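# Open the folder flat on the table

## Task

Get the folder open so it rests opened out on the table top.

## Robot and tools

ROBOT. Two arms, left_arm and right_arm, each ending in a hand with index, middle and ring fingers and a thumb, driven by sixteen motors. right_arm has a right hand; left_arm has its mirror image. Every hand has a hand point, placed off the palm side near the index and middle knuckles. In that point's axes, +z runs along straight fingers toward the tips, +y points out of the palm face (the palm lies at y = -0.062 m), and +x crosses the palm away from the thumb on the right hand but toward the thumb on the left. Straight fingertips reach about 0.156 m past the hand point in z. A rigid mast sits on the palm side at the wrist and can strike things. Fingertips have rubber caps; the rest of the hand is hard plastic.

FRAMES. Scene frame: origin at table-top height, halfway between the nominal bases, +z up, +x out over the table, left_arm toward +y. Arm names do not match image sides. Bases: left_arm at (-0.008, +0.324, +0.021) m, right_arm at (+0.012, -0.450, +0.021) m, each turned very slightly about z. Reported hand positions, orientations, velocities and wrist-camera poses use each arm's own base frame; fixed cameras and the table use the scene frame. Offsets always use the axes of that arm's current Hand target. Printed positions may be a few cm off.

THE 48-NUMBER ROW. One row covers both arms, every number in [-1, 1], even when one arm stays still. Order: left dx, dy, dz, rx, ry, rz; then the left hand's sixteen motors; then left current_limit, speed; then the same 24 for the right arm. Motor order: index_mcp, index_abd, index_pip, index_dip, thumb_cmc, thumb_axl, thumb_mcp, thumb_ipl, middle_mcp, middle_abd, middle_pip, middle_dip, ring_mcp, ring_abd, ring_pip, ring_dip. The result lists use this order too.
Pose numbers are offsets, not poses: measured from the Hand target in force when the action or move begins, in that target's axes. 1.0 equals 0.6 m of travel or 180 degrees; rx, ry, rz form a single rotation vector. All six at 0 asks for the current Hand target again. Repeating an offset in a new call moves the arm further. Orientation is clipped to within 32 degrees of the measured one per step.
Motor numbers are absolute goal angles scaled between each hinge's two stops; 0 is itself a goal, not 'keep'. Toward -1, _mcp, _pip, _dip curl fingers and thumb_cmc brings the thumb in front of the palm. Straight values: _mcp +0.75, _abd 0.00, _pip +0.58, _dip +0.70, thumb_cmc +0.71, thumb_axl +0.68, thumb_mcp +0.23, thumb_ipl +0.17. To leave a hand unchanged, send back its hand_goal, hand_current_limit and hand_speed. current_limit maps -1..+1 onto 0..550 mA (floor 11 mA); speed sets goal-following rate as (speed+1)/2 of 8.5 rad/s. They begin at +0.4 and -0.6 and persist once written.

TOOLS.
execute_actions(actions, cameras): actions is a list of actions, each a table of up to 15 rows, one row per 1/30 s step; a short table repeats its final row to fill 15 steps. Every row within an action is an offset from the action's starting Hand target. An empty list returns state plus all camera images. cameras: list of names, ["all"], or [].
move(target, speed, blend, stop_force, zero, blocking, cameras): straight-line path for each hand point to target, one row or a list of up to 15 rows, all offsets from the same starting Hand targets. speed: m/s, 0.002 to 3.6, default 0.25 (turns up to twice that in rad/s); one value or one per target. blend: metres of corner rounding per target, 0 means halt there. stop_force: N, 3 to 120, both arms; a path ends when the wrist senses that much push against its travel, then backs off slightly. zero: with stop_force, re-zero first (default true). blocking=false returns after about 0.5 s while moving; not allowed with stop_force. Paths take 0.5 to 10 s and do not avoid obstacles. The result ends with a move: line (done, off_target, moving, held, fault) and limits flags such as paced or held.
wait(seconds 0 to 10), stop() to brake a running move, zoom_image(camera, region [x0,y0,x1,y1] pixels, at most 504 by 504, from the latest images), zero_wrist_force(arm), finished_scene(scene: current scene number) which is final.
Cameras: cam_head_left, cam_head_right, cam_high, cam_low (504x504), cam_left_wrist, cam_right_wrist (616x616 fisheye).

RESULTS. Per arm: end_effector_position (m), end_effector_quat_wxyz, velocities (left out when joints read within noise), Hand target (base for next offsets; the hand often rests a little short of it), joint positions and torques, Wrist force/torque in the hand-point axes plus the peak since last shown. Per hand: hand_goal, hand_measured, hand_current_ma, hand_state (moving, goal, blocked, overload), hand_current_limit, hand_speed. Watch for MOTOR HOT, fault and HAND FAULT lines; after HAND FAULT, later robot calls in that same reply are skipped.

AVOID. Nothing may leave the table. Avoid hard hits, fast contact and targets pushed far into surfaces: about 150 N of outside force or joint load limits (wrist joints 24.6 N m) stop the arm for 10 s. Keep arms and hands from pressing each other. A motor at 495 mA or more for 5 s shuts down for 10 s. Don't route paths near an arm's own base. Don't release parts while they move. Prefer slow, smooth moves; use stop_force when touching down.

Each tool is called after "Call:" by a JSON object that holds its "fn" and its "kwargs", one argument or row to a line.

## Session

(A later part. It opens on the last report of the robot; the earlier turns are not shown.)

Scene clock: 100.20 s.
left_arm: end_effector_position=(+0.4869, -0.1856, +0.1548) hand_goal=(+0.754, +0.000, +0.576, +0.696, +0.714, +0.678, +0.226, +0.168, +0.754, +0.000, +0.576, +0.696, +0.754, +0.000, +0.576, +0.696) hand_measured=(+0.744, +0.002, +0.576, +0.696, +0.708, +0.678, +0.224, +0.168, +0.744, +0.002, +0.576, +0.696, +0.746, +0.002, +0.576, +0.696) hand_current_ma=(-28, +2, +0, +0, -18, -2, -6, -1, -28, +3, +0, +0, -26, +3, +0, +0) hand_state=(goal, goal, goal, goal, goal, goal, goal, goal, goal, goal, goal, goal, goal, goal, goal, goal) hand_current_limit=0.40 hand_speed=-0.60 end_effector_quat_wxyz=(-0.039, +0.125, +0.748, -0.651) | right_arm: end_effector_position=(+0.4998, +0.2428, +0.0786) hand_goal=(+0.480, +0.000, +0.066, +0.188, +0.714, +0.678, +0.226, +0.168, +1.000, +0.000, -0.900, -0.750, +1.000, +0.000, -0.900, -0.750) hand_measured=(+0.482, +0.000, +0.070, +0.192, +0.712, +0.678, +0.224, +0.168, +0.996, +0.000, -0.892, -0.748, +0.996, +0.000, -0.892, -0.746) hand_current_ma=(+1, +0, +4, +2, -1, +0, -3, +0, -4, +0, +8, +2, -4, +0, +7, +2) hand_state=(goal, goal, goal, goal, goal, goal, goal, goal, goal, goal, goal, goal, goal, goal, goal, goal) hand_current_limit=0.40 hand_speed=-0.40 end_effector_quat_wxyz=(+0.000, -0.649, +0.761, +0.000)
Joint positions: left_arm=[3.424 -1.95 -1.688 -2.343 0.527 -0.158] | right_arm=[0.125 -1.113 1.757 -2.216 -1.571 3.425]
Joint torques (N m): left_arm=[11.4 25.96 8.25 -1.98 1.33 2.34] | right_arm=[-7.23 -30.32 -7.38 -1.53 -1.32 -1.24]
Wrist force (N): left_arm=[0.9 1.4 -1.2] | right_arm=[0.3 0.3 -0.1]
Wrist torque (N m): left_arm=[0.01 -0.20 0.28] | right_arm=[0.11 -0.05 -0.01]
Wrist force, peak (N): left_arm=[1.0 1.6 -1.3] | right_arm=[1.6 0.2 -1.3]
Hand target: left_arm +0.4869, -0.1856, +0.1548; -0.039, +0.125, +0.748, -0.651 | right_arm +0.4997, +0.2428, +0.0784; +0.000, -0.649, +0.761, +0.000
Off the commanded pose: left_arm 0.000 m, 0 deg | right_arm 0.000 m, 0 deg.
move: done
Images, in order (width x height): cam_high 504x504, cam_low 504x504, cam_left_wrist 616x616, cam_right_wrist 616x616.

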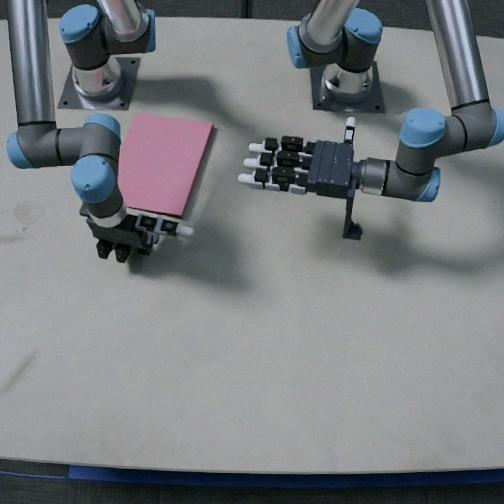

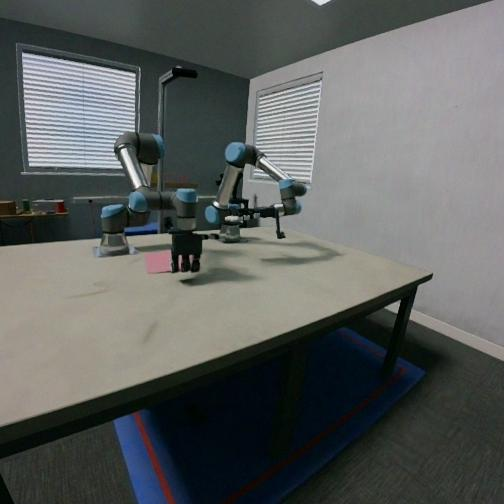

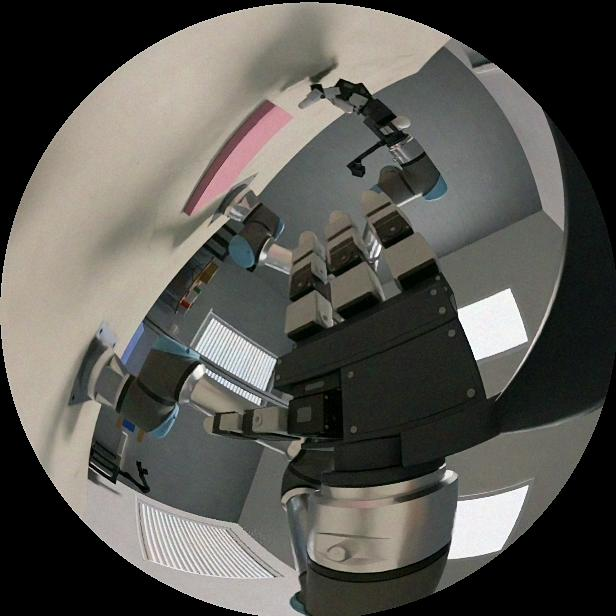

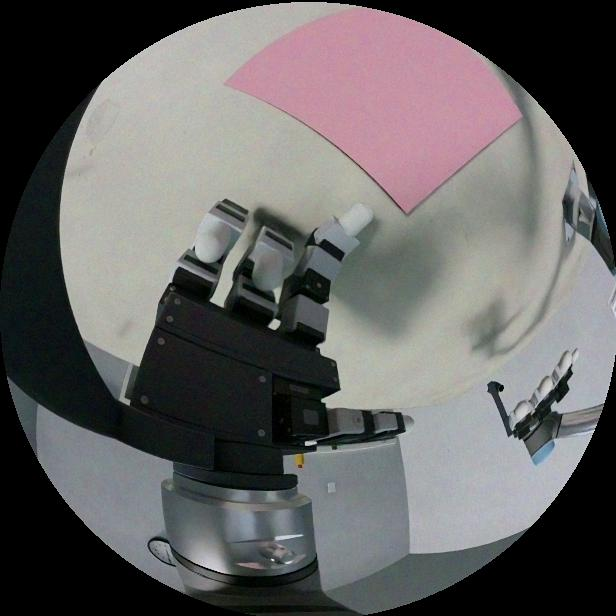

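Call:
{"fn": "zero_wrist_force", "kwargs": {
  "arm": "right_arm"
}}

Call:
{"fn": "move", "kwargs": {
  "target": [0, 0, 0, 0, 0, 0, 0.754, 0.0, 0.576, 0.696, 0.714, 0.678, 0.226, 0.168, 0.754, 0.0, 0.576, 0.696, 0.754, 0.0, 0.576, 0.696, 0.4, -0.6, 0, 0, 0.08, 0, 0, 0, 0.479, 0.0, 0.066, 0.188, 0.714, 0.678, 0.226, 0.168, 1.0, 0.0, -0.9, -0.75, 1.0, 0.0, -0.9, -0.75, 0.4, -0.4],
  "speed": 0.02,
  "stop_force": 3,
  "cameras": ["cam_right_wrist"]
}}

Call:
{"fn": "zoom_image", "kwargs": {
  "camera": "cam_right_wrist",
  "region": [300, 100, 480, 280]
}}

Wrist force sensor zeroed.

Scene clock: 104.27 s.
left_arm: end_effector_position=(+0.4869, -0.1856, +0.1548) hand_goal=(+0.754, +0.000, +0.576, +0.696, +0.714, +0.678, +0.226, +0.168, +0.754, +0.000, +0.576, +0.696, +0.754, +0.000, +0.576, +0.696) hand_measured=(+0.744, +0.002, +0.576, +0.696, +0.708, +0.678, +0.224, +0.168, +0.744, +0.002, +0.576, +0.696, +0.746, +0.002, +0.576, +0.696) hand_current_ma=(-28, +2, +0, +0, -18, -2, -6, -1, -28, +3, +0, +0, -26, +3, +0, +0) hand_state=(goal, goal, goal, goal, goal, goal, goal, goal, goal, goal, goal, goal, goal, goal, goal, goal) hand_current_limit=0.40 hand_speed=-0.60 end_effector_quat_wxyz=(-0.039, +0.125, +0.748, -0.651) | right_arm: end_effector_position=(+0.4998, +0.2428, +0.0575) hand_goal=(+0.480, +0.000, +0.066, +0.188, +0.714, +0.678, +0.226, +0.168, +1.000, +0.000, -0.900, -0.750, +1.000, +0.000, -0.900, -0.750) hand_measured=(+0.478, +0.000, +0.064, +0.192, +0.712, +0.678, +0.224, +0.168, +0.996, +0.000, -0.892, -0.748, +0.996, +0.000, -0.894, -0.746) hand_current_ma=(-1, +0, -1, +2, -1, +0, -3, +0, -4, +0, +7, +2, -4, +0, +7, +2) hand_state=(goal, goal, goal, goal, goal, goal, goal, goal, goal, goal, goal, goal, goal, goal, goal, goal) hand_current_limit=0.40 hand_speed=-0.40 end_effector_quat_wxyz=(+0.000, -0.649, +0.761, +0.000)
Joint positions: left_arm=[3.424 -1.95 -1.688 -2.343 0.527 -0.158] | right_arm=[0.125 -1.082 1.774 -2.264 -1.571 3.425]
Joint torques (N m): left_arm=[11.39 26.09 10.08 -1.68 1.11 2.39] | right_arm=[-0.75 -40.6 -30.64 -5.06 -1.71 0]
Wrist force (N, zeroed by zero_wrist_force on right_arm): left_arm=[0.7 1.6 -1.2] | right_arm=[0.1 0.1 0.0]
Wrist torque (N m, zeroed by zero_wrist_force on right_arm): left_arm=[0.03 -0.18 0.26] | right_arm=[-0.01 -0.01 0.01]
Wrist force, peak (N, zeroed by zero_wrist_force on right_arm): left_arm=[0.7 1.6 -1.4] | right_arm=[0.1 -4.5 -10.6]
Hand target: left_arm +0.4869, -0.1856, +0.1548; -0.039, +0.125, +0.748, -0.651 | right_arm +0.4997, +0.2428, +0.0575; +0.000, -0.649, +0.761, +0.000 (not the last commanded pose)
Off the commanded pose: left_arm 0.000 m, 0 deg | right_arm 0.027 m, 0 deg.
move: contact (right_arm)
Images, in order (width x height): cam_right_wrist 616x616.

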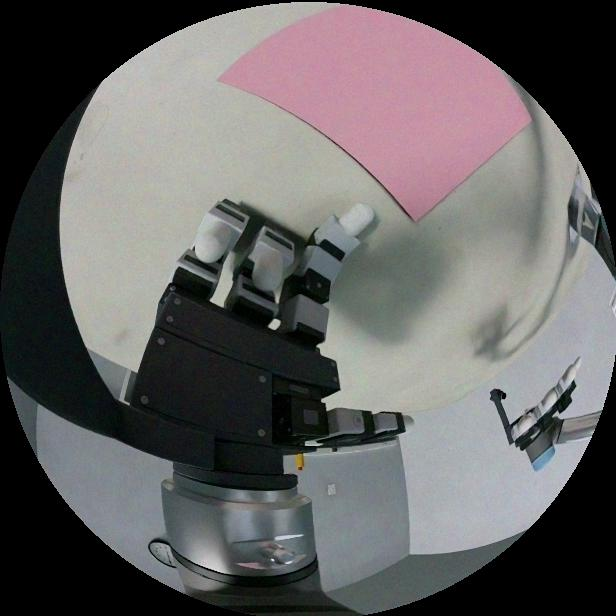

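Scaled by 2.800 from the camera's 616x616 image, which has a finer 880x880 frame.

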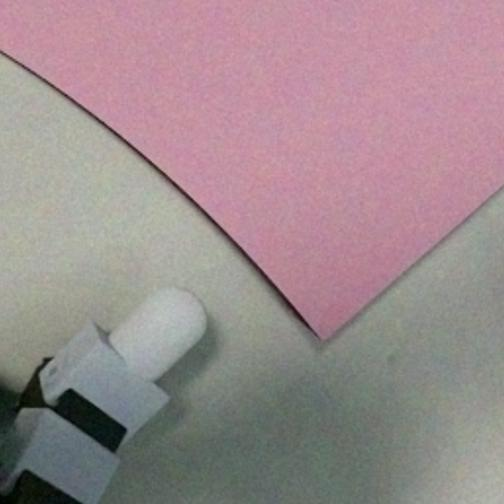

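Call:
{"fn": "move", "kwargs": {
  "target": [
    [0, 0, 0, 0, 0, 0, 0.754, 0.0, 0.576, 0.696, 0.714, 0.678, 0.226, 0.168, 0.754, 0.0, 0.576, 0.696, 0.754, 0.0, 0.576, 0.696, 0.4, -0.6, 0, 0, -0.025, 0, 0, 0, 0.479, 0.0, 0.066, 0.188, 0.714, 0.678, 0.226, 0.168, 1.0, 0.0, -0.9, -0.75, 1.0, 0.0, -0.9, -0.75, 0.4, -0.4],
    [0, 0, 0, 0, 0, 0, 0.754, 0.0, 0.576, 0.696, 0.714, 0.678, 0.226, 0.168, 0.754, 0.0, 0.576, 0.696, 0.754, 0.0, 0.576, 0.696, 0.4, -0.6, 0, 0, -0.02, 0, 0, 0, 0.479, 0.0, 0.168, 0.304, 0.714, 0.678, 0.226, 0.168, 1.0, 0.0, -0.9, -0.75, 1.0, 0.0, -0.9, -0.75, 0.4, -0.4]
  ],
  "speed": 0.1
}}

Call:
{"fn": "move", "kwargs": {
  "target": [0, 0, 0, 0, 0, 0, 0.754, 0.0, 0.576, 0.696, 0.714, 0.678, 0.226, 0.168, 0.754, 0.0, 0.576, 0.696, 0.754, 0.0, 0.576, 0.696, 0.4, -0.6, 0, 0.075, 0, 0, 0, 0, 0.479, 0.0, 0.168, 0.304, 0.714, 0.678, 0.226, 0.168, 1.0, 0.0, -0.9, -0.75, 1.0, 0.0, -0.9, -0.75, 0.4, -0.4],
  "speed": 0.03,
  "stop_force": 4,
  "cameras": ["cam_right_wrist", "cam_high", "cam_low", "cam_left_wrist"]
}}

Call:
{"fn": "zoom_image", "kwargs": {
  "camera": "cam_right_wrist",
  "region": [300, 100, 480, 280]
}}

Call:
{"fn": "zoom_image", "kwargs": {
  "camera": "cam_left_wrist",
  "region": [170, 70, 370, 230]
}}

Scene clock: 119.23 s.
left_arm: end_effector_position=(+0.4869, -0.1856, +0.1548) hand_goal=(+0.754, +0.000, +0.576, +0.696, +0.714, +0.678, +0.226, +0.168, +0.754, +0.000, +0.576, +0.696, +0.754, +0.000, +0.576, +0.696) hand_measured=(+0.744, +0.002, +0.576, +0.696, +0.708, +0.678, +0.224, +0.168, +0.744, +0.002, +0.576, +0.696, +0.746, +0.002, +0.576, +0.696) hand_current_ma=(-28, +2, +0, +0, -18, -2, -6, -1, -28, +3, +0, +0, -26, +3, +0, +0) hand_state=(goal, goal, goal, goal, goal, goal, goal, goal, goal, goal, goal, goal, goal, goal, goal, goal) hand_current_limit=0.40 hand_speed=-0.60 end_effector_quat_wxyz=(-0.039, +0.125, +0.748, -0.651) | right_arm: end_effector_position=(+0.4997, +0.2428, +0.0695) hand_goal=(+0.480, +0.000, +0.168, +0.304, +0.714, +0.678, +0.226, +0.168, +1.000, +0.000, -0.900, -0.750, +1.000, +0.000, -0.900, -0.750) hand_measured=(+0.482, +0.000, +0.168, +0.302, +0.712, +0.678, +0.224, +0.168, +0.996, +0.000, -0.892, -0.748, +0.996, +0.000, -0.894, -0.746) hand_current_ma=(+1, +0, +0, -1, -1, +0, -3, +0, -4, +0, +7, +2, -4, +0, +7, +2) hand_state=(goal, goal, goal, goal, goal, goal, goal, goal, goal, goal, goal, goal, goal, goal, goal, goal) hand_current_limit=0.40 hand_speed=-0.40 end_effector_quat_wxyz=(+0.000, -0.649, +0.761, +0.000)
Joint positions: left_arm=[3.424 -1.95 -1.688 -2.343 0.527 -0.158] | right_arm=[0.125 -1.1 1.765 -2.237 -1.571 3.425]
Joint torques (N m): left_arm=[10.92 26.1 9.78 -1.65 1.13 2.19] | right_arm=[9.43 -42.03 -29.72 -0.38 -1.5 1.3]
Wrist force (N, zeroed by zero_wrist_force on right_arm): left_arm=[0.8 1.6 -1.2] | right_arm=[0.1 0.1 0.1]
Wrist torque (N m, zeroed by zero_wrist_force on right_arm): left_arm=[0.02 -0.18 0.27] | right_arm=[0.01 -0.01 0.01]
Wrist force, peak (N, zeroed by zero_wrist_force on right_arm): left_arm=[0.9 1.8 -1.2] | right_arm=[0.1 0.0 -0.6]
Hand target: left_arm +0.4869, -0.1856, +0.1548; -0.039, +0.125, +0.748, -0.651 | right_arm +0.4997, +0.2428, +0.0695; +0.000, -0.649, +0.761, +0.000
Off the commanded pose: left_arm 0.000 m, 0 deg | right_arm 0.000 m, 0 deg.
move: done

Scene clock: 121.83 s.
left_arm: end_effector_position=(+0.4869, -0.1856, +0.1548) hand_goal=(+0.754, +0.000, +0.576, +0.696, +0.714, +0.678, +0.226, +0.168, +0.754, +0.000, +0.576, +0.696, +0.754, +0.000, +0.576, +0.696) hand_measured=(+0.744, +0.002, +0.576, +0.696, +0.708, +0.678, +0.224, +0.168, +0.744, +0.002, +0.576, +0.696, +0.746, +0.002, +0.576, +0.696) hand_current_ma=(-28, +2, +0, +0, -18, -2, -6, -1, -28, +3, +0, +0, -26, +3, +0, +0) hand_state=(goal, goal, goal, goal, goal, goal, goal, goal, goal, goal, goal, goal, goal, goal, goal, goal) hand_current_limit=0.40 hand_speed=-0.60 end_effector_quat_wxyz=(-0.039, +0.125, +0.748, -0.651) | right_arm: end_effector_position=(+0.4553, +0.2499, +0.0695) hand_goal=(+0.480, +0.000, +0.168, +0.304, +0.714, +0.678, +0.226, +0.168, +1.000, +0.000, -0.900, -0.750, +1.000, +0.000, -0.900, -0.750) hand_measured=(+0.484, +0.000, +0.168, +0.302, +0.712, +0.678, +0.224, +0.168, +0.996, +0.000, -0.892, -0.748, +0.996, +0.000, -0.894, -0.746) hand_current_ma=(+4, +0, +0, -1, -1, +0, -3, +0, -4, +0, +7, +2, -4, +0, +7, +2) hand_state=(goal, goal, goal, goal, goal, goal, goal, goal, goal, goal, goal, goal, goal, goal, goal, goal) hand_current_limit=0.40 hand_speed=-0.40 end_effector_quat_wxyz=(+0.000, -0.649, +0.761, +0.000)
Joint positions: left_arm=[3.424 -1.95 -1.688 -2.343 0.527 -0.158] | right_arm=[0.147 -1.175 1.885 -2.281 -1.571 3.448]
Joint torques (N m): left_arm=[13.2 26.41 9.8 -1.73 1.24 2.17] | right_arm=[-11.2 -26.3 -30.64 -0.39 -1.45 -1.57]
Wrist force (N, zeroed by zero_wrist_force on right_arm): left_arm=[0.7 1.4 -1.2] | right_arm=[0.0 0.0 0.3]
Wrist torque (N m, zeroed by zero_wrist_force on right_arm): left_arm=[0.00 -0.17 0.25] | right_arm=[0.00 -0.01 -0.06]
Wrist force, peak (N, zeroed by zero_wrist_force on right_arm): left_arm=[0.9 1.6 -1.3] | right_arm=[-0.1 -0.5 0.1]
Hand target: left_arm +0.4869, -0.1856, +0.1548; -0.039, +0.125, +0.748, -0.651 | right_arm +0.4553, +0.2499, +0.0695; +0.000, -0.649, +0.761, +0.000
Off the commanded pose: left_arm 0.000 m, 0 deg | right_arm 0.000 m, 0 deg.
move: done
Images, in order (width x height): cam_high 504x504, cam_low 504x504, cam_left_wrist 616x616, cam_right_wrist 616x616.

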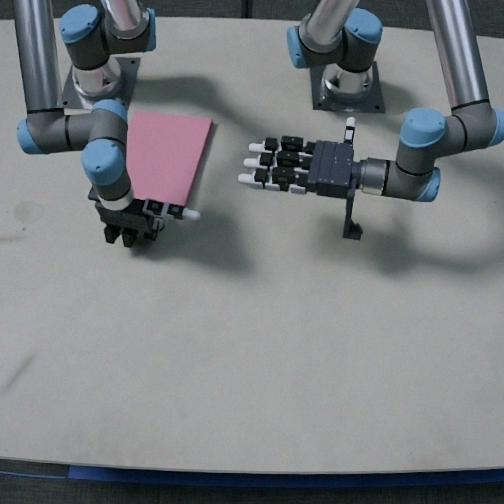

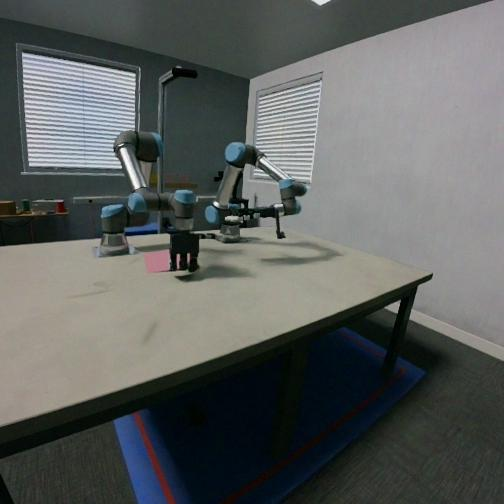

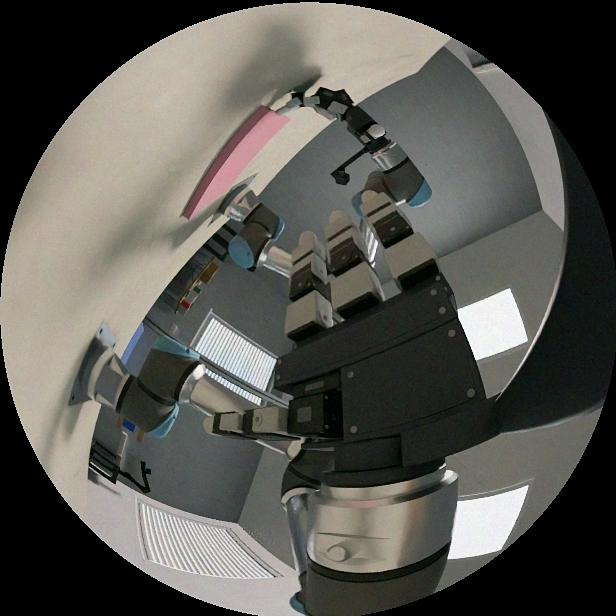

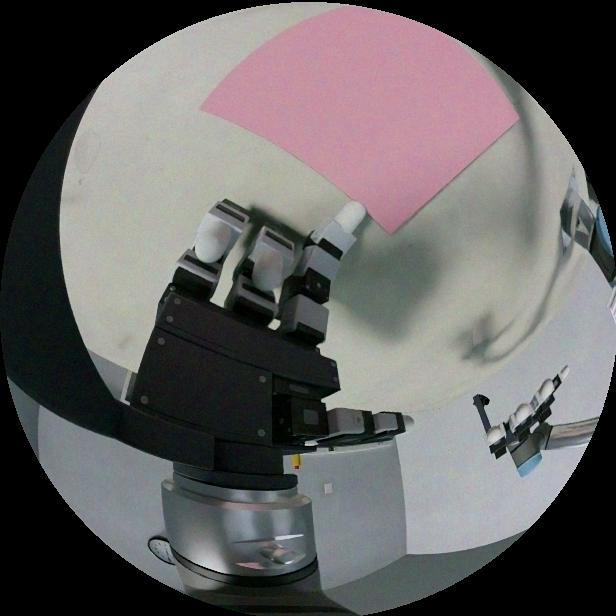

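Scaled by 2.800 from the camera's 616x616 image, which has a finer 880x880 frame.

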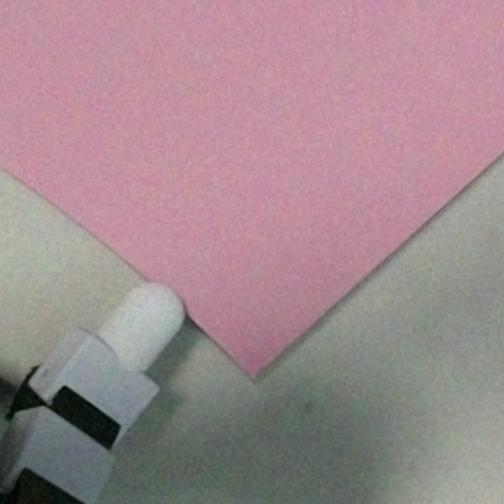

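Scaled by 2.520 from the camera's 616x616 image, which has a finer 880x880 frame.

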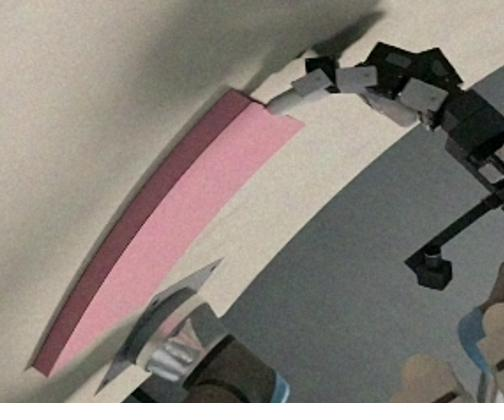

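Call:
{"fn": "zoom_image", "kwargs": {
  "camera": "cam_left_wrist",
  "region": [250, 85, 310, 135]
}}

Call:
{"fn": "zoom_image", "kwargs": {
  "camera": "cam_right_wrist",
  "region": [320, 180, 380, 240]
}}

Call:
{"fn": "zoom_image", "kwargs": {
  "camera": "cam_high",
  "region": [70, 80, 220, 230]
}}

Scaled by 8.400 from the camera's 616x616 image, which has a finer 880x880 frame.

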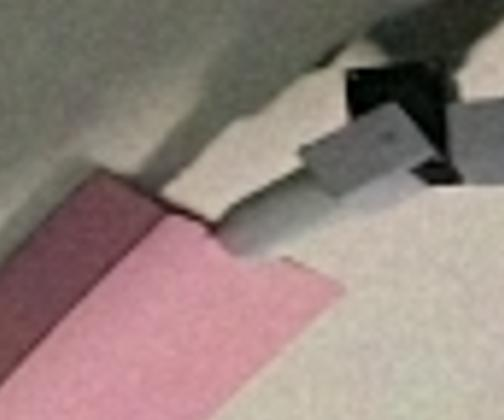

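Scaled by 8.400 from the camera's 616x616 image, which has a finer 880x880 frame.

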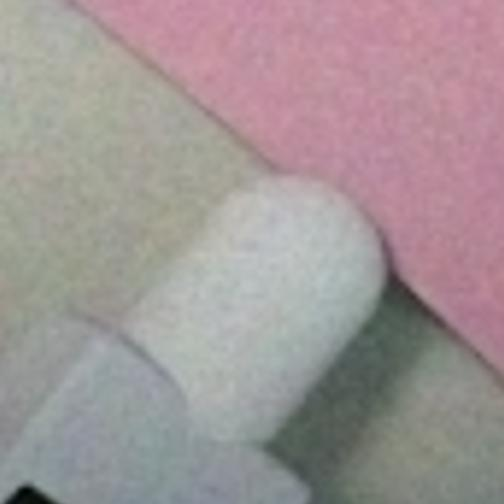

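Scaled by 3.360.

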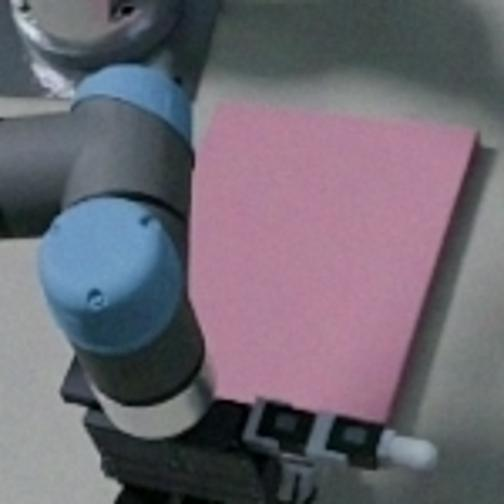

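Call:
{"fn": "move", "kwargs": {
  "target": [
    [0.208, -0.245, 0.072, -0.163, 0.182, 0.19, 0.479, 0.0, 0.168, 0.304, 0.714, 0.678, 0.226, 0.168, 1.0, 0.0, -0.9, -0.75, 1.0, 0.0, -0.9, -0.75, 0.4, -0.4, 0, -0.05, 0, 0, 0, 0, 0.479, 0.0, 0.168, 0.304, 0.714, 0.678, 0.226, 0.168, 1.0, 0.0, -0.9, -0.75, 1.0, 0.0, -0.9, -0.75, 0.4, -0.4],
    [0.537, -0.361, 0.609, -0.3263, 0.3634, 0.3802, 0.479, 0.0, 0.168, 0.304, 0.714, 0.678, 0.226, 0.168, 1.0, 0.0, -0.9, -0.75, 1.0, 0.0, -0.9, -0.75, 0.4, -0.4, 0.05, -0.05, 0.0033, 0, 0, 0, 0.479, 0.0, 0.168, 0.304, 0.714, 0.678, 0.226, 0.168, 1.0, 0.0, -0.9, -0.75, 1.0, 0.0, -0.9, -0.75, 0.4, -0.4]
  ],
  "speed": 0.3,
  "blend": 0.02,
  "cameras": ["all"]
}}

Scene clock: 146.47 s.
left_arm: end_effector_position=(+0.0813, -0.4709, +0.2797) hand_goal=(+0.480, +0.000, +0.168, +0.304, +0.714, +0.678, +0.226, +0.168, +1.000, +0.000, -0.900, -0.750, +1.000, +0.000, -0.900, -0.750) hand_measured=(+0.484, +0.000, +0.170, +0.306, +0.712, +0.678, +0.222, +0.168, +0.996, +0.002, -0.896, -0.748, +0.998, +0.002, -0.896, -0.748) hand_current_ma=(+8, +1, +4, +6, -2, -2, -10, -1, -9, +2, +8, +6, -7, +2, +9, +7) hand_state=(goal, goal, goal, goal, goal, goal, goal, goal, goal, goal, goal, goal, goal, goal, goal, goal) hand_current_limit=0.40 hand_speed=-0.40 end_effector_quat_wxyz=(+0.000, +0.772, +0.636, -0.025) | right_arm: end_effector_position=(+0.4802, +0.2154, +0.0675) hand_goal=(+0.480, +0.000, +0.168, +0.304, +0.714, +0.678, +0.226, +0.168, +1.000, +0.000, -0.900, -0.750, +1.000, +0.000, -0.900, -0.750) hand_measured=(+0.484, +0.000, +0.168, +0.302, +0.712, +0.678, +0.224, +0.168, +0.996, +0.000, -0.892, -0.748, +0.996, +0.000, -0.894, -0.746) hand_current_ma=(+4, +0, +0, -1, -1, +0, -3, +0, -4, +0, +7, +2, -3, +0, +7, +2) hand_state=(goal, goal, goal, goal, goal, goal, goal, goal, goal, goal, goal, goal, goal, goal, goal, goal) hand_current_limit=0.40 hand_speed=-0.40 end_effector_quat_wxyz=(+0.000, -0.649, +0.761, +0.000)
Joint positions: left_arm=[1.864 -1.49 -1.845 -1.358 1.525 -1.086] | right_arm=[0.082 -1.149 1.851 -2.273 -1.571 3.382]
Joint torques (N m): left_arm=[7.82 29.49 11.85 3.49 -1.64 2.59] | right_arm=[7.46 -31.06 -18.28 -3.91 1.62 0.96]
Wrist force (N, zeroed by zero_wrist_force on right_arm): left_arm=[-0.2 0.3 -0.2] | right_arm=[0.0 0.1 0.1]
Wrist torque (N m, zeroed by zero_wrist_force on right_arm): left_arm=[0.07 -0.05 0.08] | right_arm=[0.00 0.00 0.00]
Wrist force, peak (N, zeroed by zero_wrist_force on right_arm): left_arm=[-1.7 -5.1 5.9] | right_arm=[0.2 -0.5 0.0]
Hand target: left_arm +0.0812, -0.4709, +0.2797; +0.000, +0.772, +0.636, -0.025 (not the last commanded pose) | right_arm +0.4802, +0.2156, +0.0676; +0.000, -0.649, +0.761, +0.000
Off the commanded pose: left_arm 0.023 m, 3 deg | right_arm 0.000 m, 0 deg.
move: held (left_arm; a check stopped the path); limits=held
pose unreachable (left arm): on one or more control steps of this call, first in action 0 (counted from 0), this arm could not follow its commanded pose, so it was not sent that pose on those steps. It may still have moved: this result reports where it is.
cause: moving toward the commanded pose would bring a part of the arm too close to another arm (a part of this arm just beyond joint 6 (wrist 3) and a part of the right arm just beyond its joint 2 (shoulder lift), 19 mm apart when this arm was first held).

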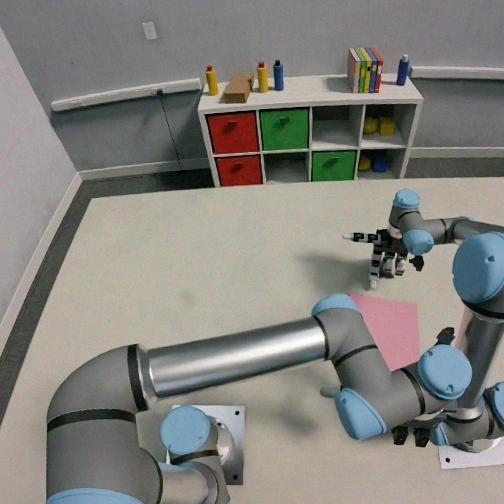

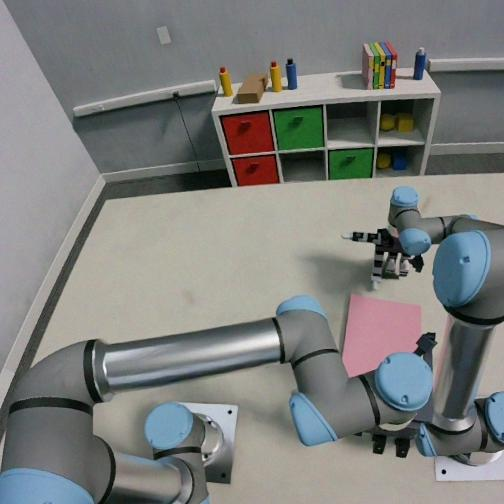

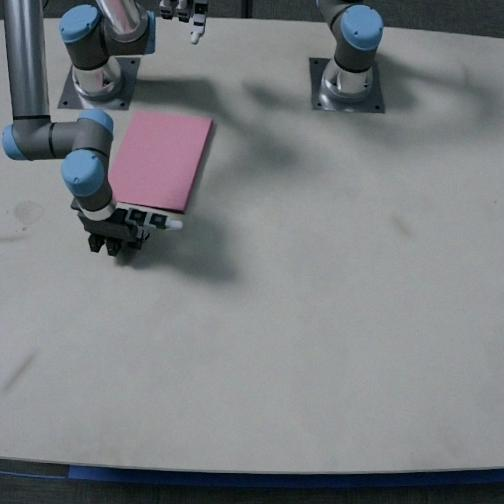

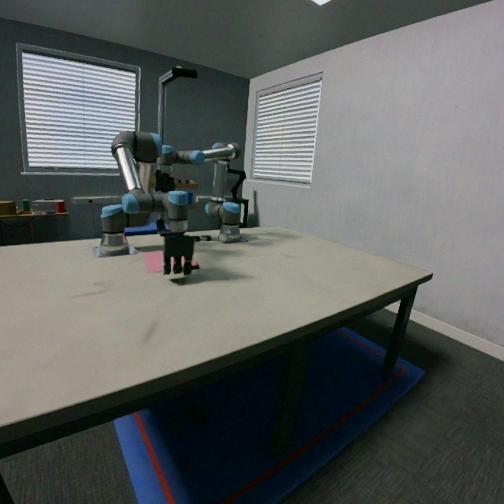

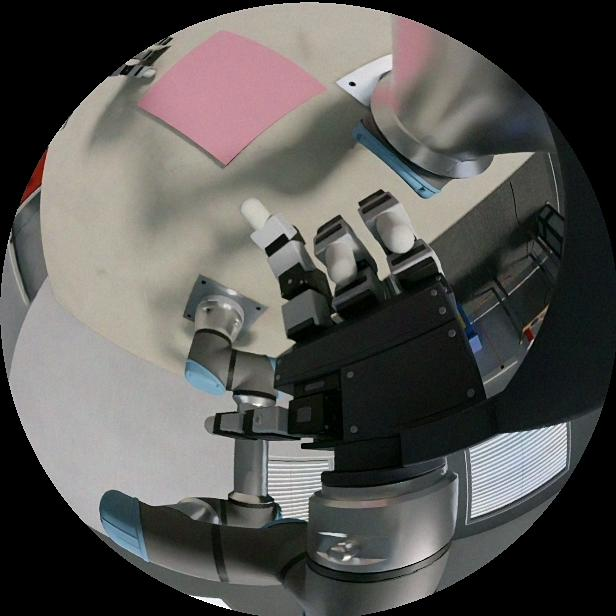

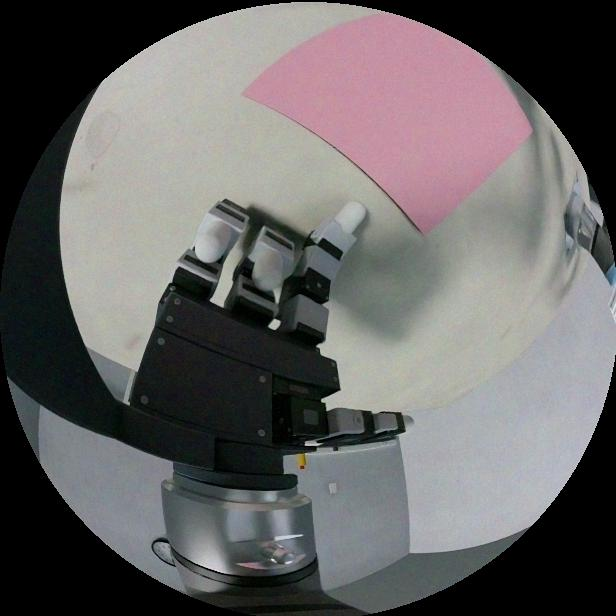

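Call:
{"fn": "move", "kwargs": {
  "target": [0.1858, 0.1508, 0.1563, -0.0099, 0.0125, 0.0109, 1.0, 0.0, -0.9, -0.75, 0.714, 0.678, 0.226, 0.168, 1.0, 0.0, -0.9, -0.75, 0.754, 0.0, 0.576, 0.696, 0.4, -0.4, 0, 0, 0, 0, 0, 0, 0.479, 0.0, 0.168, 0.304, 0.714, 0.678, 0.226, 0.168, 1.0, 0.0, -0.9, -0.75, 1.0, 0.0, -0.9, -0.75, 0.4, -0.4],
  "speed": 0.15,
  "cameras": ["cam_left_wrist", "cam_high", "cam_head_left", "cam_right_wrist"]
}}

Scene clock: 157.23 s.
left_arm: end_effector_position=(+0.1876, -0.3820, +0.1789) hand_goal=(+1.000, +0.000, -0.900, -0.750, +0.714, +0.678, +0.226, +0.168, +1.000, +0.000, -0.900, -0.750, +0.754, +0.000, +0.576, +0.696) hand_measured=(+0.994, +0.000, -0.894, -0.748, +0.712, +0.678, +0.222, +0.168, +0.996, +0.002, -0.896, -0.748, +0.754, +0.002, +0.572, +0.692) hand_current_ma=(-15, +1, +17, +6, -2, -2, -10, -1, -9, +2, +8, +6, +1, +2, -8, -7) hand_state=(goal, goal, goal, goal, goal, goal, goal, goal, goal, goal, goal, goal, goal, goal, goal, goal) hand_current_limit=0.40 hand_speed=-0.40 end_effector_quat_wxyz=(+0.000, +0.783, +0.623, +0.000) | right_arm: end_effector_position=(+0.4802, +0.2156, +0.0676) hand_goal=(+0.480, +0.000, +0.168, +0.304, +0.714, +0.678, +0.226, +0.168, +1.000, +0.000, -0.900, -0.750, +1.000, +0.000, -0.900, -0.750) hand_measured=(+0.484, +0.000, +0.168, +0.302, +0.712, +0.678, +0.224, +0.168, +0.996, +0.000, -0.892, -0.748, +0.996, +0.000, -0.894, -0.746) hand_current_ma=(+4, +0, +0, -1, -1, +0, -3, +0, -4, +0, +7, +2, -3, +0, +7, +2) hand_state=(goal, goal, goal, goal, goal, goal, goal, goal, goal, goal, goal, goal, goal, goal, goal, goal) hand_current_limit=0.40 hand_speed=-0.40 end_effector_quat_wxyz=(+0.000, -0.649, +0.761, +0.000)
Joint positions: left_arm=[2.166 -1.387 -2.208 -1.117 1.571 -0.749] | right_arm=[0.082 -1.149 1.851 -2.273 -1.571 3.383]
Joint torques (N m): left_arm=[6.17 4.17 15.19 2.26 -1.74 -0.19] | right_arm=[10.55 -27.74 -30.78 -0.31 1.43 1.79]
Wrist force (N, zeroed by zero_wrist_force on right_arm): left_arm=[-0.9 0.5 -0.2] | right_arm=[0.0 0.1 0.1]
Wrist torque (N m, zeroed by zero_wrist_force on right_arm): left_arm=[0.05 0.04 0.12] | right_arm=[0.00 0.00 0.00]
Wrist force, peak (N, zeroed by zero_wrist_force on right_arm): left_arm=[-1.9 -0.6 -0.6] | right_arm=[0.0 0.0 0.4]
Hand target: left_arm +0.1876, -0.3819, +0.1788; +0.000, +0.783, +0.622, +0.000 | right_arm +0.4802, +0.2156, +0.0676; +0.000, -0.649, +0.761, +0.000
Off the commanded pose: left_arm 0.000 m, 0 deg | right_arm 0.000 m, 0 deg.
move: done
Images, in order (width x height): cam_head_left 504x504, cam_high 504x504, cam_left_wrist 616x616, cam_right_wrist 616x616.

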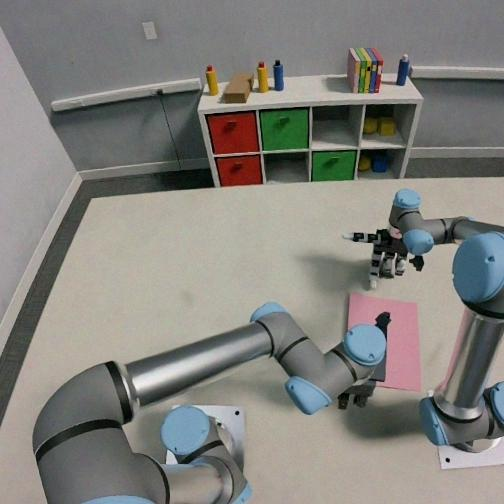

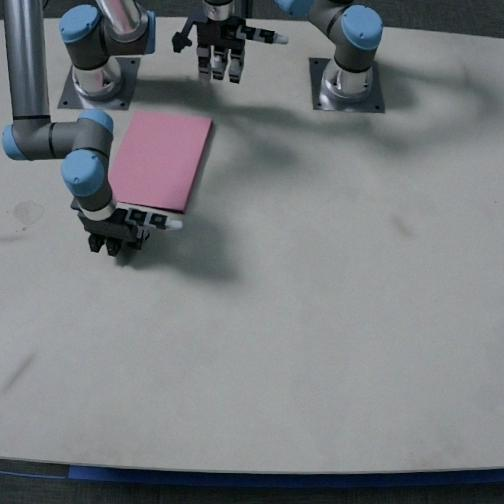

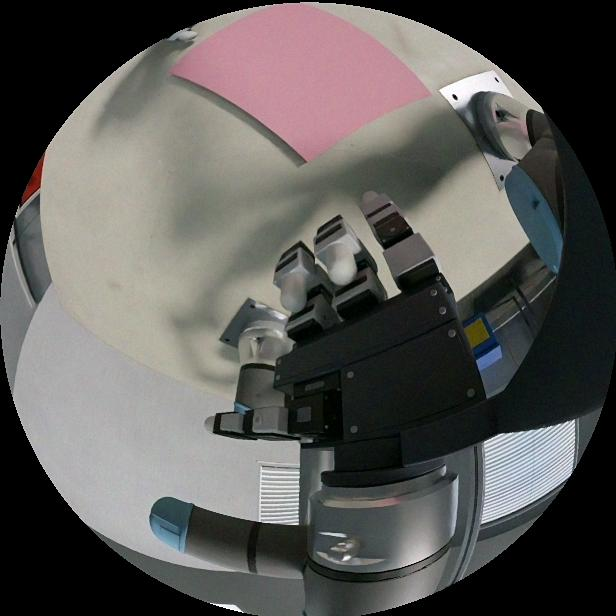

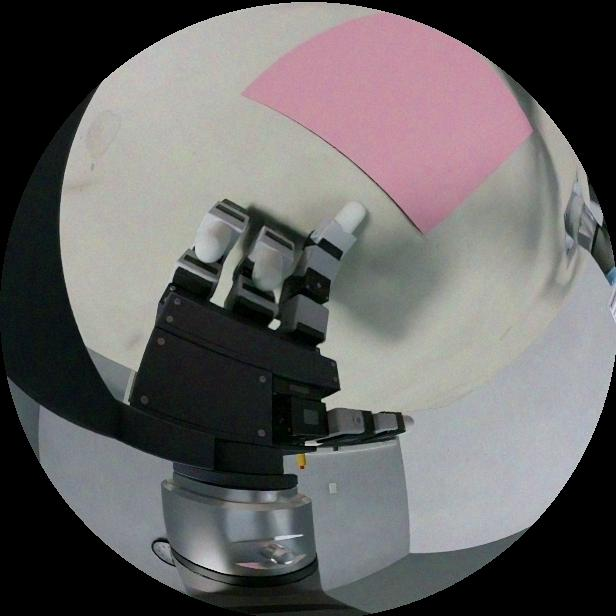

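Call:
{"fn": "zoom_image", "kwargs": {
  "camera": "cam_high",
  "region": [100, 0, 300, 140]
}}

Call:
{"fn": "zoom_image", "kwargs": {
  "camera": "cam_left_wrist",
  "region": [160, 0, 460, 220]
}}

Scaled by 2.520.

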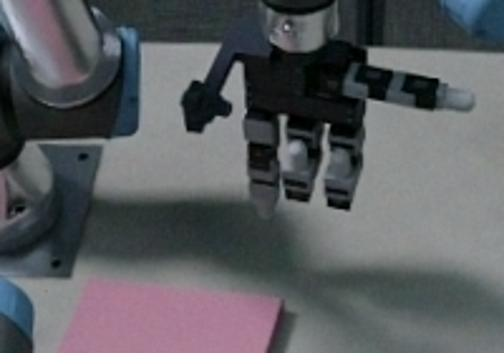

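Scaled by 1.680 from the camera's 616x616 image, which has a finer 880x880 frame.

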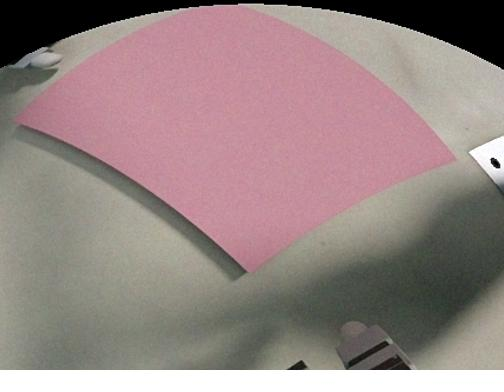

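Call:
{"fn": "move", "kwargs": {
  "target": [0.033, 0.05, 0.08, 0, 0, 0, 1.0, 0.0, -0.9, -0.75, 0.714, 0.678, 0.226, 0.168, 1.0, 0.0, -0.9, -0.75, 0.754, 0.0, 0.576, 0.696, 0.4, -0.4, 0, 0, 0, 0, 0, 0, 0.479, 0.0, 0.168, 0.304, 0.714, 0.678, 0.226, 0.168, 1.0, 0.0, -0.9, -0.75, 1.0, 0.0, -0.9, -0.75, 0.4, -0.4],
  "speed": 0.1
}}

Call:
{"fn": "move", "kwargs": {
  "target": [0, 0, 0.08, 0, 0, 0, 1.0, 0.0, -0.9, -0.75, 0.714, 0.678, 0.226, 0.168, 1.0, 0.0, -0.9, -0.75, 0.754, 0.0, 0.576, 0.696, 0.4, -0.4, 0, 0, 0, 0, 0, 0, 0.479, 0.0, 0.168, 0.304, 0.714, 0.678, 0.226, 0.168, 1.0, 0.0, -0.9, -0.75, 1.0, 0.0, -0.9, -0.75, 0.4, -0.4],
  "speed": 0.02,
  "stop_force": 3,
  "cameras": ["cam_left_wrist", "cam_high"]
}}

Call:
{"fn": "zoom_image", "kwargs": {
  "camera": "cam_left_wrist",
  "region": [250, 100, 470, 270]
}}

Call:
{"fn": "zoom_image", "kwargs": {
  "camera": "cam_high",
  "region": [100, 0, 300, 140]
}}

Scene clock: 165.43 s.
left_arm: end_effector_position=(+0.2213, -0.3693, +0.1308) hand_goal=(+1.000, +0.000, -0.900, -0.750, +0.714, +0.678, +0.226, +0.168, +1.000, +0.000, -0.900, -0.750, +0.754, +0.000, +0.576, +0.696) hand_measured=(+0.994, +0.000, -0.894, -0.748, +0.712, +0.678, +0.222, +0.168, +0.996, +0.002, -0.896, -0.748, +0.754, +0.002, +0.572, +0.692) hand_current_ma=(-14, +1, +17, +6, -2, -2, -10, -1, -9, +2, +8, +6, +1, +2, -8, -7) hand_state=(goal, goal, goal, goal, goal, goal, goal, goal, goal, goal, goal, goal, goal, goal, goal, goal) hand_current_limit=0.40 hand_speed=-0.40 end_effector_quat_wxyz=(+0.000, +0.783, +0.623, +0.000) | right_arm: end_effector_position=(+0.4802, +0.2156, +0.0676) hand_goal=(+0.480, +0.000, +0.168, +0.304, +0.714, +0.678, +0.226, +0.168, +1.000, +0.000, -0.900, -0.750, +1.000, +0.000, -0.900, -0.750) hand_measured=(+0.484, +0.000, +0.168, +0.302, +0.712, +0.678, +0.224, +0.168, +0.996, +0.000, -0.892, -0.748, +0.996, +0.000, -0.894, -0.746) hand_current_ma=(+4, +0, +0, -1, -1, +0, -3, +0, -4, +0, +7, +2, -3, +0, +7, +2) hand_state=(goal, goal, goal, goal, goal, goal, goal, goal, goal, goal, goal, goal, goal, goal, goal, goal) hand_current_limit=0.40 hand_speed=-0.40 end_effector_quat_wxyz=(+0.000, -0.649, +0.761, +0.000)
Joint positions: left_arm=[2.258 -1.455 -2.295 -0.962 1.571 -0.656] | right_arm=[0.082 -1.149 1.851 -2.273 -1.571 3.383]
Joint torques (N m): left_arm=[-4.97 22.21 24.99 2.83 0.39 -2.27] | right_arm=[10.97 -28.24 -30 -0.48 0.64 1.74]
Wrist force (N, zeroed by zero_wrist_force on right_arm): left_arm=[-0.9 0.3 -0.2] | right_arm=[0.0 0.0 0.0]
Wrist torque (N m, zeroed by zero_wrist_force on right_arm): left_arm=[0.04 0.05 0.06] | right_arm=[0.00 0.00 0.00]
Wrist force, peak (N, zeroed by zero_wrist_force on right_arm): left_arm=[-1.3 -0.2 -0.9] | right_arm=[-0.2 -0.1 0.3]
Hand target: left_arm +0.2213, -0.3694, +0.1308; +0.000, +0.783, +0.622, +0.000 | right_arm +0.4802, +0.2156, +0.0676; +0.000, -0.649, +0.761, +0.000
Off the commanded pose: left_arm 0.000 m, 0 deg | right_arm 0.000 m, 0 deg.
move: done

Scene clock: 168.00 s.
left_arm: end_effector_position=(+0.2213, -0.3694, +0.1014) hand_goal=(+1.000, +0.000, -0.900, -0.750, +0.714, +0.678, +0.226, +0.168, +1.000, +0.000, -0.900, -0.750, +0.754, +0.000, +0.576, +0.696) hand_measured=(+0.994, +0.000, -0.894, -0.748, +0.712, +0.678, +0.222, +0.168, +0.996, +0.002, -0.896, -0.748, +0.754, +0.002, +0.574, +0.694) hand_current_ma=(-14, +1, +17, +6, -2, -2, -10, -1, -9, +2, +8, +6, -1, +3, -3, -6) hand_state=(goal, goal, goal, goal, goal, goal, goal, goal, goal, goal, goal, goal, goal, goal, goal, goal) hand_current_limit=0.40 hand_speed=-0.40 end_effector_quat_wxyz=(+0.000, +0.783, +0.622, +0.000) | right_arm: end_effector_position=(+0.4802, +0.2156, +0.0676) hand_goal=(+0.480, +0.000, +0.168, +0.304, +0.714, +0.678, +0.226, +0.168, +1.000, +0.000, -0.900, -0.750, +1.000, +0.000, -0.900, -0.750) hand_measured=(+0.484, +0.000, +0.168, +0.302, +0.712, +0.678, +0.224, +0.168, +0.996, +0.000, -0.892, -0.748, +0.996, +0.000, -0.894, -0.746) hand_current_ma=(+4, +0, +0, -1, -1, +0, -3, +0, -4, +0, +7, +2, -3, +0, +7, +2) hand_state=(goal, goal, goal, goal, goal, goal, goal, goal, goal, goal, goal, goal, goal, goal, goal, goal) hand_current_limit=0.40 hand_speed=-0.40 end_effector_quat_wxyz=(+0.000, -0.649, +0.761, +0.000)
Joint positions: left_arm=[2.258 -1.513 -2.339 -0.86 1.571 -0.656] | right_arm=[0.082 -1.149 1.851 -2.273 -1.571 3.383]
Joint torques (N m): left_arm=[-7.17 25.96 24.92 4.54 1.47 1.34] | right_arm=[10.84 -28.36 -30.43 -0.64 0.46 1.71]
Wrist force (N, zeroed by zero_wrist_force on right_arm): left_arm=[-0.8 0.2 -2.3] | right_arm=[0.1 0.0 0.1]
Wrist torque (N m, zeroed by zero_wrist_force on right_arm): left_arm=[0.20 -0.12 0.06] | right_arm=[-0.01 -0.02 0.01]
Wrist force, peak (N, zeroed by zero_wrist_force on right_arm): left_arm=[-0.6 0.1 -12.5] | right_arm=[-0.1 -0.1 0.5]
Hand target: left_arm +0.2213, -0.3694, +0.1014; +0.000, +0.783, +0.623, +0.000 (not the last commanded pose) | right_arm +0.4802, +0.2156, +0.0676; +0.000, -0.649, +0.761, +0.000
Off the commanded pose: left_arm 0.019 m, 0 deg | right_arm 0.000 m, 0 deg.
move: contact (left_arm)
Images, in order (width x height): cam_high 504x504, cam_left_wrist 616x616.

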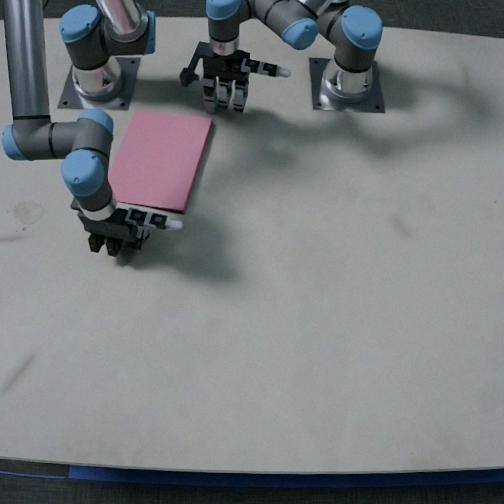

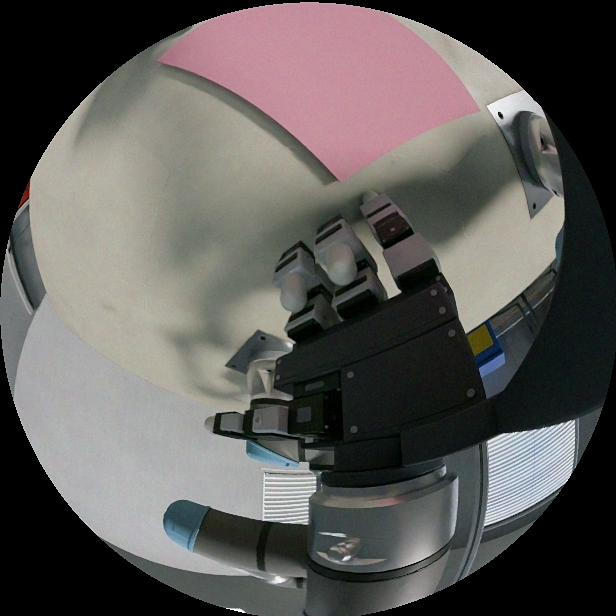

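Scaled by 2.291 from the camera's 616x616 image, which has a finer 880x880 frame.

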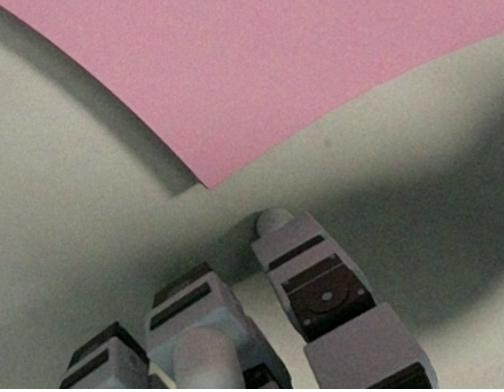

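Scaled by 2.520.

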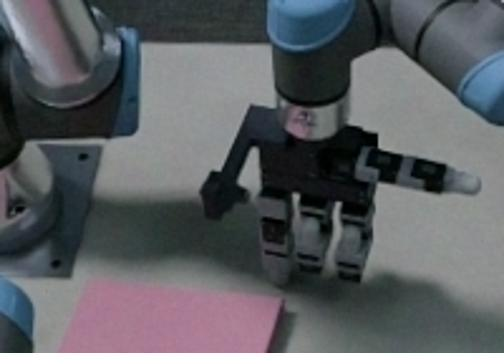

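Call:
{"fn": "move", "kwargs": {
  "target": [0, 0, 0, 0, 0, 0, 1.0, 0.0, -0.9, -0.75, 0.714, 0.678, 0.226, 0.168, 1.0, 0.0, -0.9, -0.75, 0.754, 0.0, 0.576, 0.696, 0.4, -0.4, 0, 0, 0.05, 0, 0, 0, 0.479, 0.0, 0.168, 0.304, 0.714, 0.678, 0.226, 0.168, 1.0, 0.0, -0.9, -0.75, 1.0, 0.0, -0.9, -0.75, 0.4, -0.4],
  "speed": 0.01,
  "stop_force": 3,
  "cameras": ["cam_right_wrist", "cam_low"]
}}

Call:
{"fn": "zoom_image", "kwargs": {
  "camera": "cam_right_wrist",
  "region": [300, 100, 480, 280]
}}

Scene clock: 173.43 s.
left_arm: end_effector_position=(+0.2213, -0.3694, +0.1014) hand_goal=(+1.000, +0.000, -0.900, -0.750, +0.714, +0.678, +0.226, +0.168, +1.000, +0.000, -0.900, -0.750, +0.754, +0.000, +0.576, +0.696) hand_measured=(+0.994, +0.000, -0.894, -0.748, +0.712, +0.678, +0.222, +0.168, +0.996, +0.002, -0.896, -0.748, +0.754, +0.002, +0.574, +0.694) hand_current_ma=(-14, +1, +17, +6, -2, -2, -10, -1, -9, +2, +8, +6, -1, +3, -3, -6) hand_state=(goal, goal, goal, goal, goal, goal, goal, goal, goal, goal, goal, goal, goal, goal, goal, goal) hand_current_limit=0.40 hand_speed=-0.40 end_effector_quat_wxyz=(+0.000, +0.783, +0.622, +0.000) | right_arm: end_effector_position=(+0.4802, +0.2156, +0.0600) hand_goal=(+0.480, +0.000, +0.168, +0.304, +0.714, +0.678, +0.226, +0.168, +1.000, +0.000, -0.900, -0.750, +1.000, +0.000, -0.900, -0.750) hand_measured=(+0.482, +0.000, +0.168, +0.302, +0.712, +0.678, +0.224, +0.168, +0.996, +0.000, -0.892, -0.748, +0.996, +0.000, -0.894, -0.746) hand_current_ma=(+2, +0, +0, -1, -1, +0, -3, +0, -4, +0, +7, +2, -3, +0, +7, +2) hand_state=(goal, goal, goal, goal, goal, goal, goal, goal, goal, goal, goal, goal, goal, goal, goal, goal) hand_current_limit=0.40 hand_speed=-0.40 end_effector_quat_wxyz=(+0.000, -0.649, +0.761, +0.000)
Joint positions: left_arm=[2.258 -1.513 -2.339 -0.86 1.571 -0.656] | right_arm=[0.082 -1.137 1.857 -2.291 -1.571 3.383]
Joint torques (N m): left_arm=[1.2 25.29 24.78 4.37 1.84 -2.55] | right_arm=[9 -38.49 -28.35 -0.2 -0.08 1.48]
Wrist force (N, zeroed by zero_wrist_force on right_arm): left_arm=[-0.9 0.4 -2.3] | right_arm=[-0.1 -1.2 -3.4]
Wrist torque (N m, zeroed by zero_wrist_force on right_arm): left_arm=[0.22 -0.11 0.04] | right_arm=[0.26 -0.07 0.02]
Wrist force, peak (N, zeroed by zero_wrist_force on right_arm): left_arm=[-1.0 0.4 -2.8] | right_arm=[0.1 -2.8 -8.0]
Hand target: left_arm +0.2213, -0.3694, +0.1014; +0.000, +0.783, +0.623, +0.000 | right_arm +0.4802, +0.2156, +0.0600; +0.000, -0.649, +0.761, +0.000 (not the last commanded pose)
Off the commanded pose: left_arm 0.000 m, 0 deg | right_arm 0.022 m, 0 deg.
move: contact (right_arm)
Images, in order (width x height): cam_low 504x504, cam_right_wrist 616x616.

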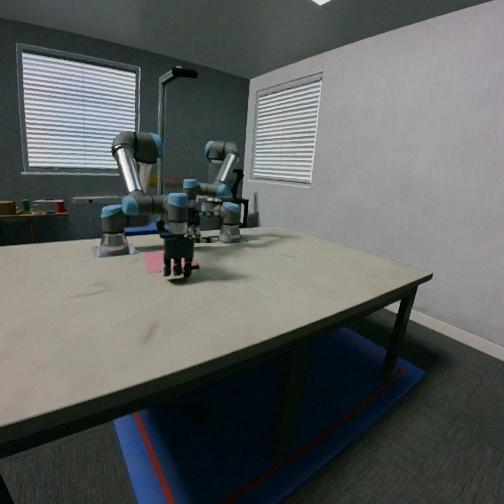

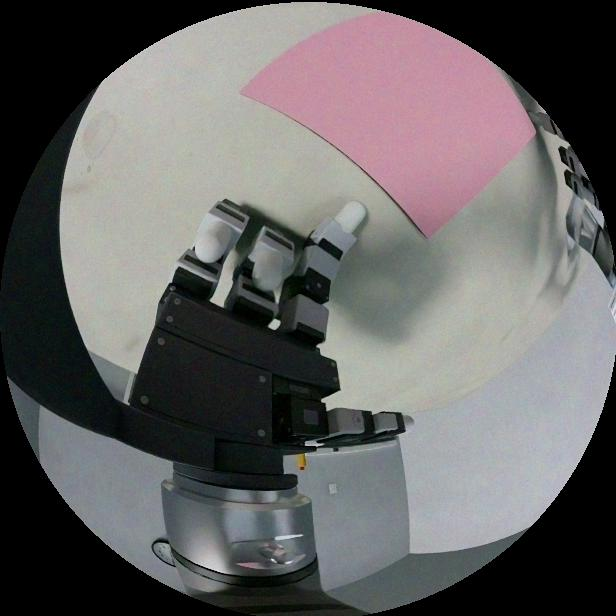

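Scaled by 2.800 from the camera's 616x616 image, which has a finer 880x880 frame.

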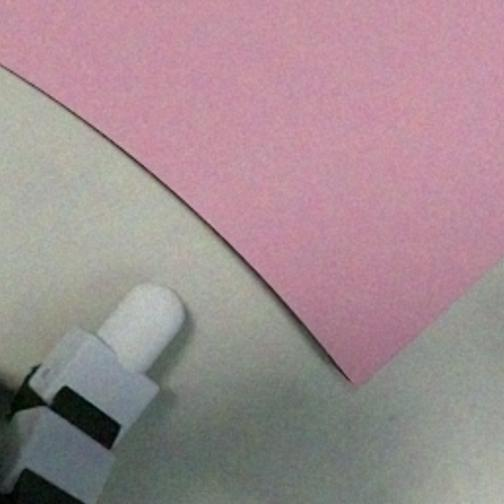

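Call:
{"fn": "zoom_image", "kwargs": {
  "camera": "cam_low",
  "region": [150, 240, 210, 290]
}}

Call:
{"fn": "zoom_image", "kwargs": {
  "camera": "cam_left_wrist",
  "region": [100, 20, 200, 100]
}}

Call:
{"fn": "zoom_image", "kwargs": {
  "camera": "cam_high",
  "region": [80, 180, 200, 270]
}}

Scaled by 8.400.

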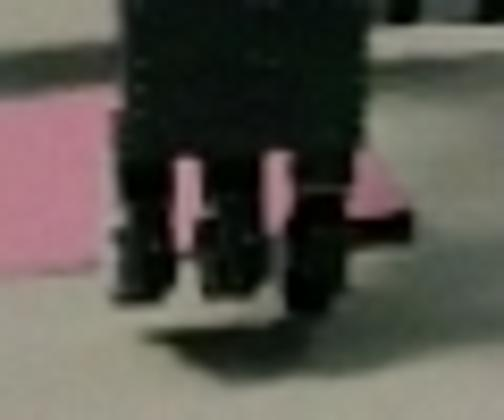

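This scene's latest camera images include none from cam_left_wrist. They are from: cam_low, cam_right_wrist. cam_left_wrist's image comes with the result of a call that names it in "cameras".

This scene's latest camera images include none from cam_high. They are from: cam_low, cam_right_wrist. cam_high's image comes with the result of a call that names it in "cameras".


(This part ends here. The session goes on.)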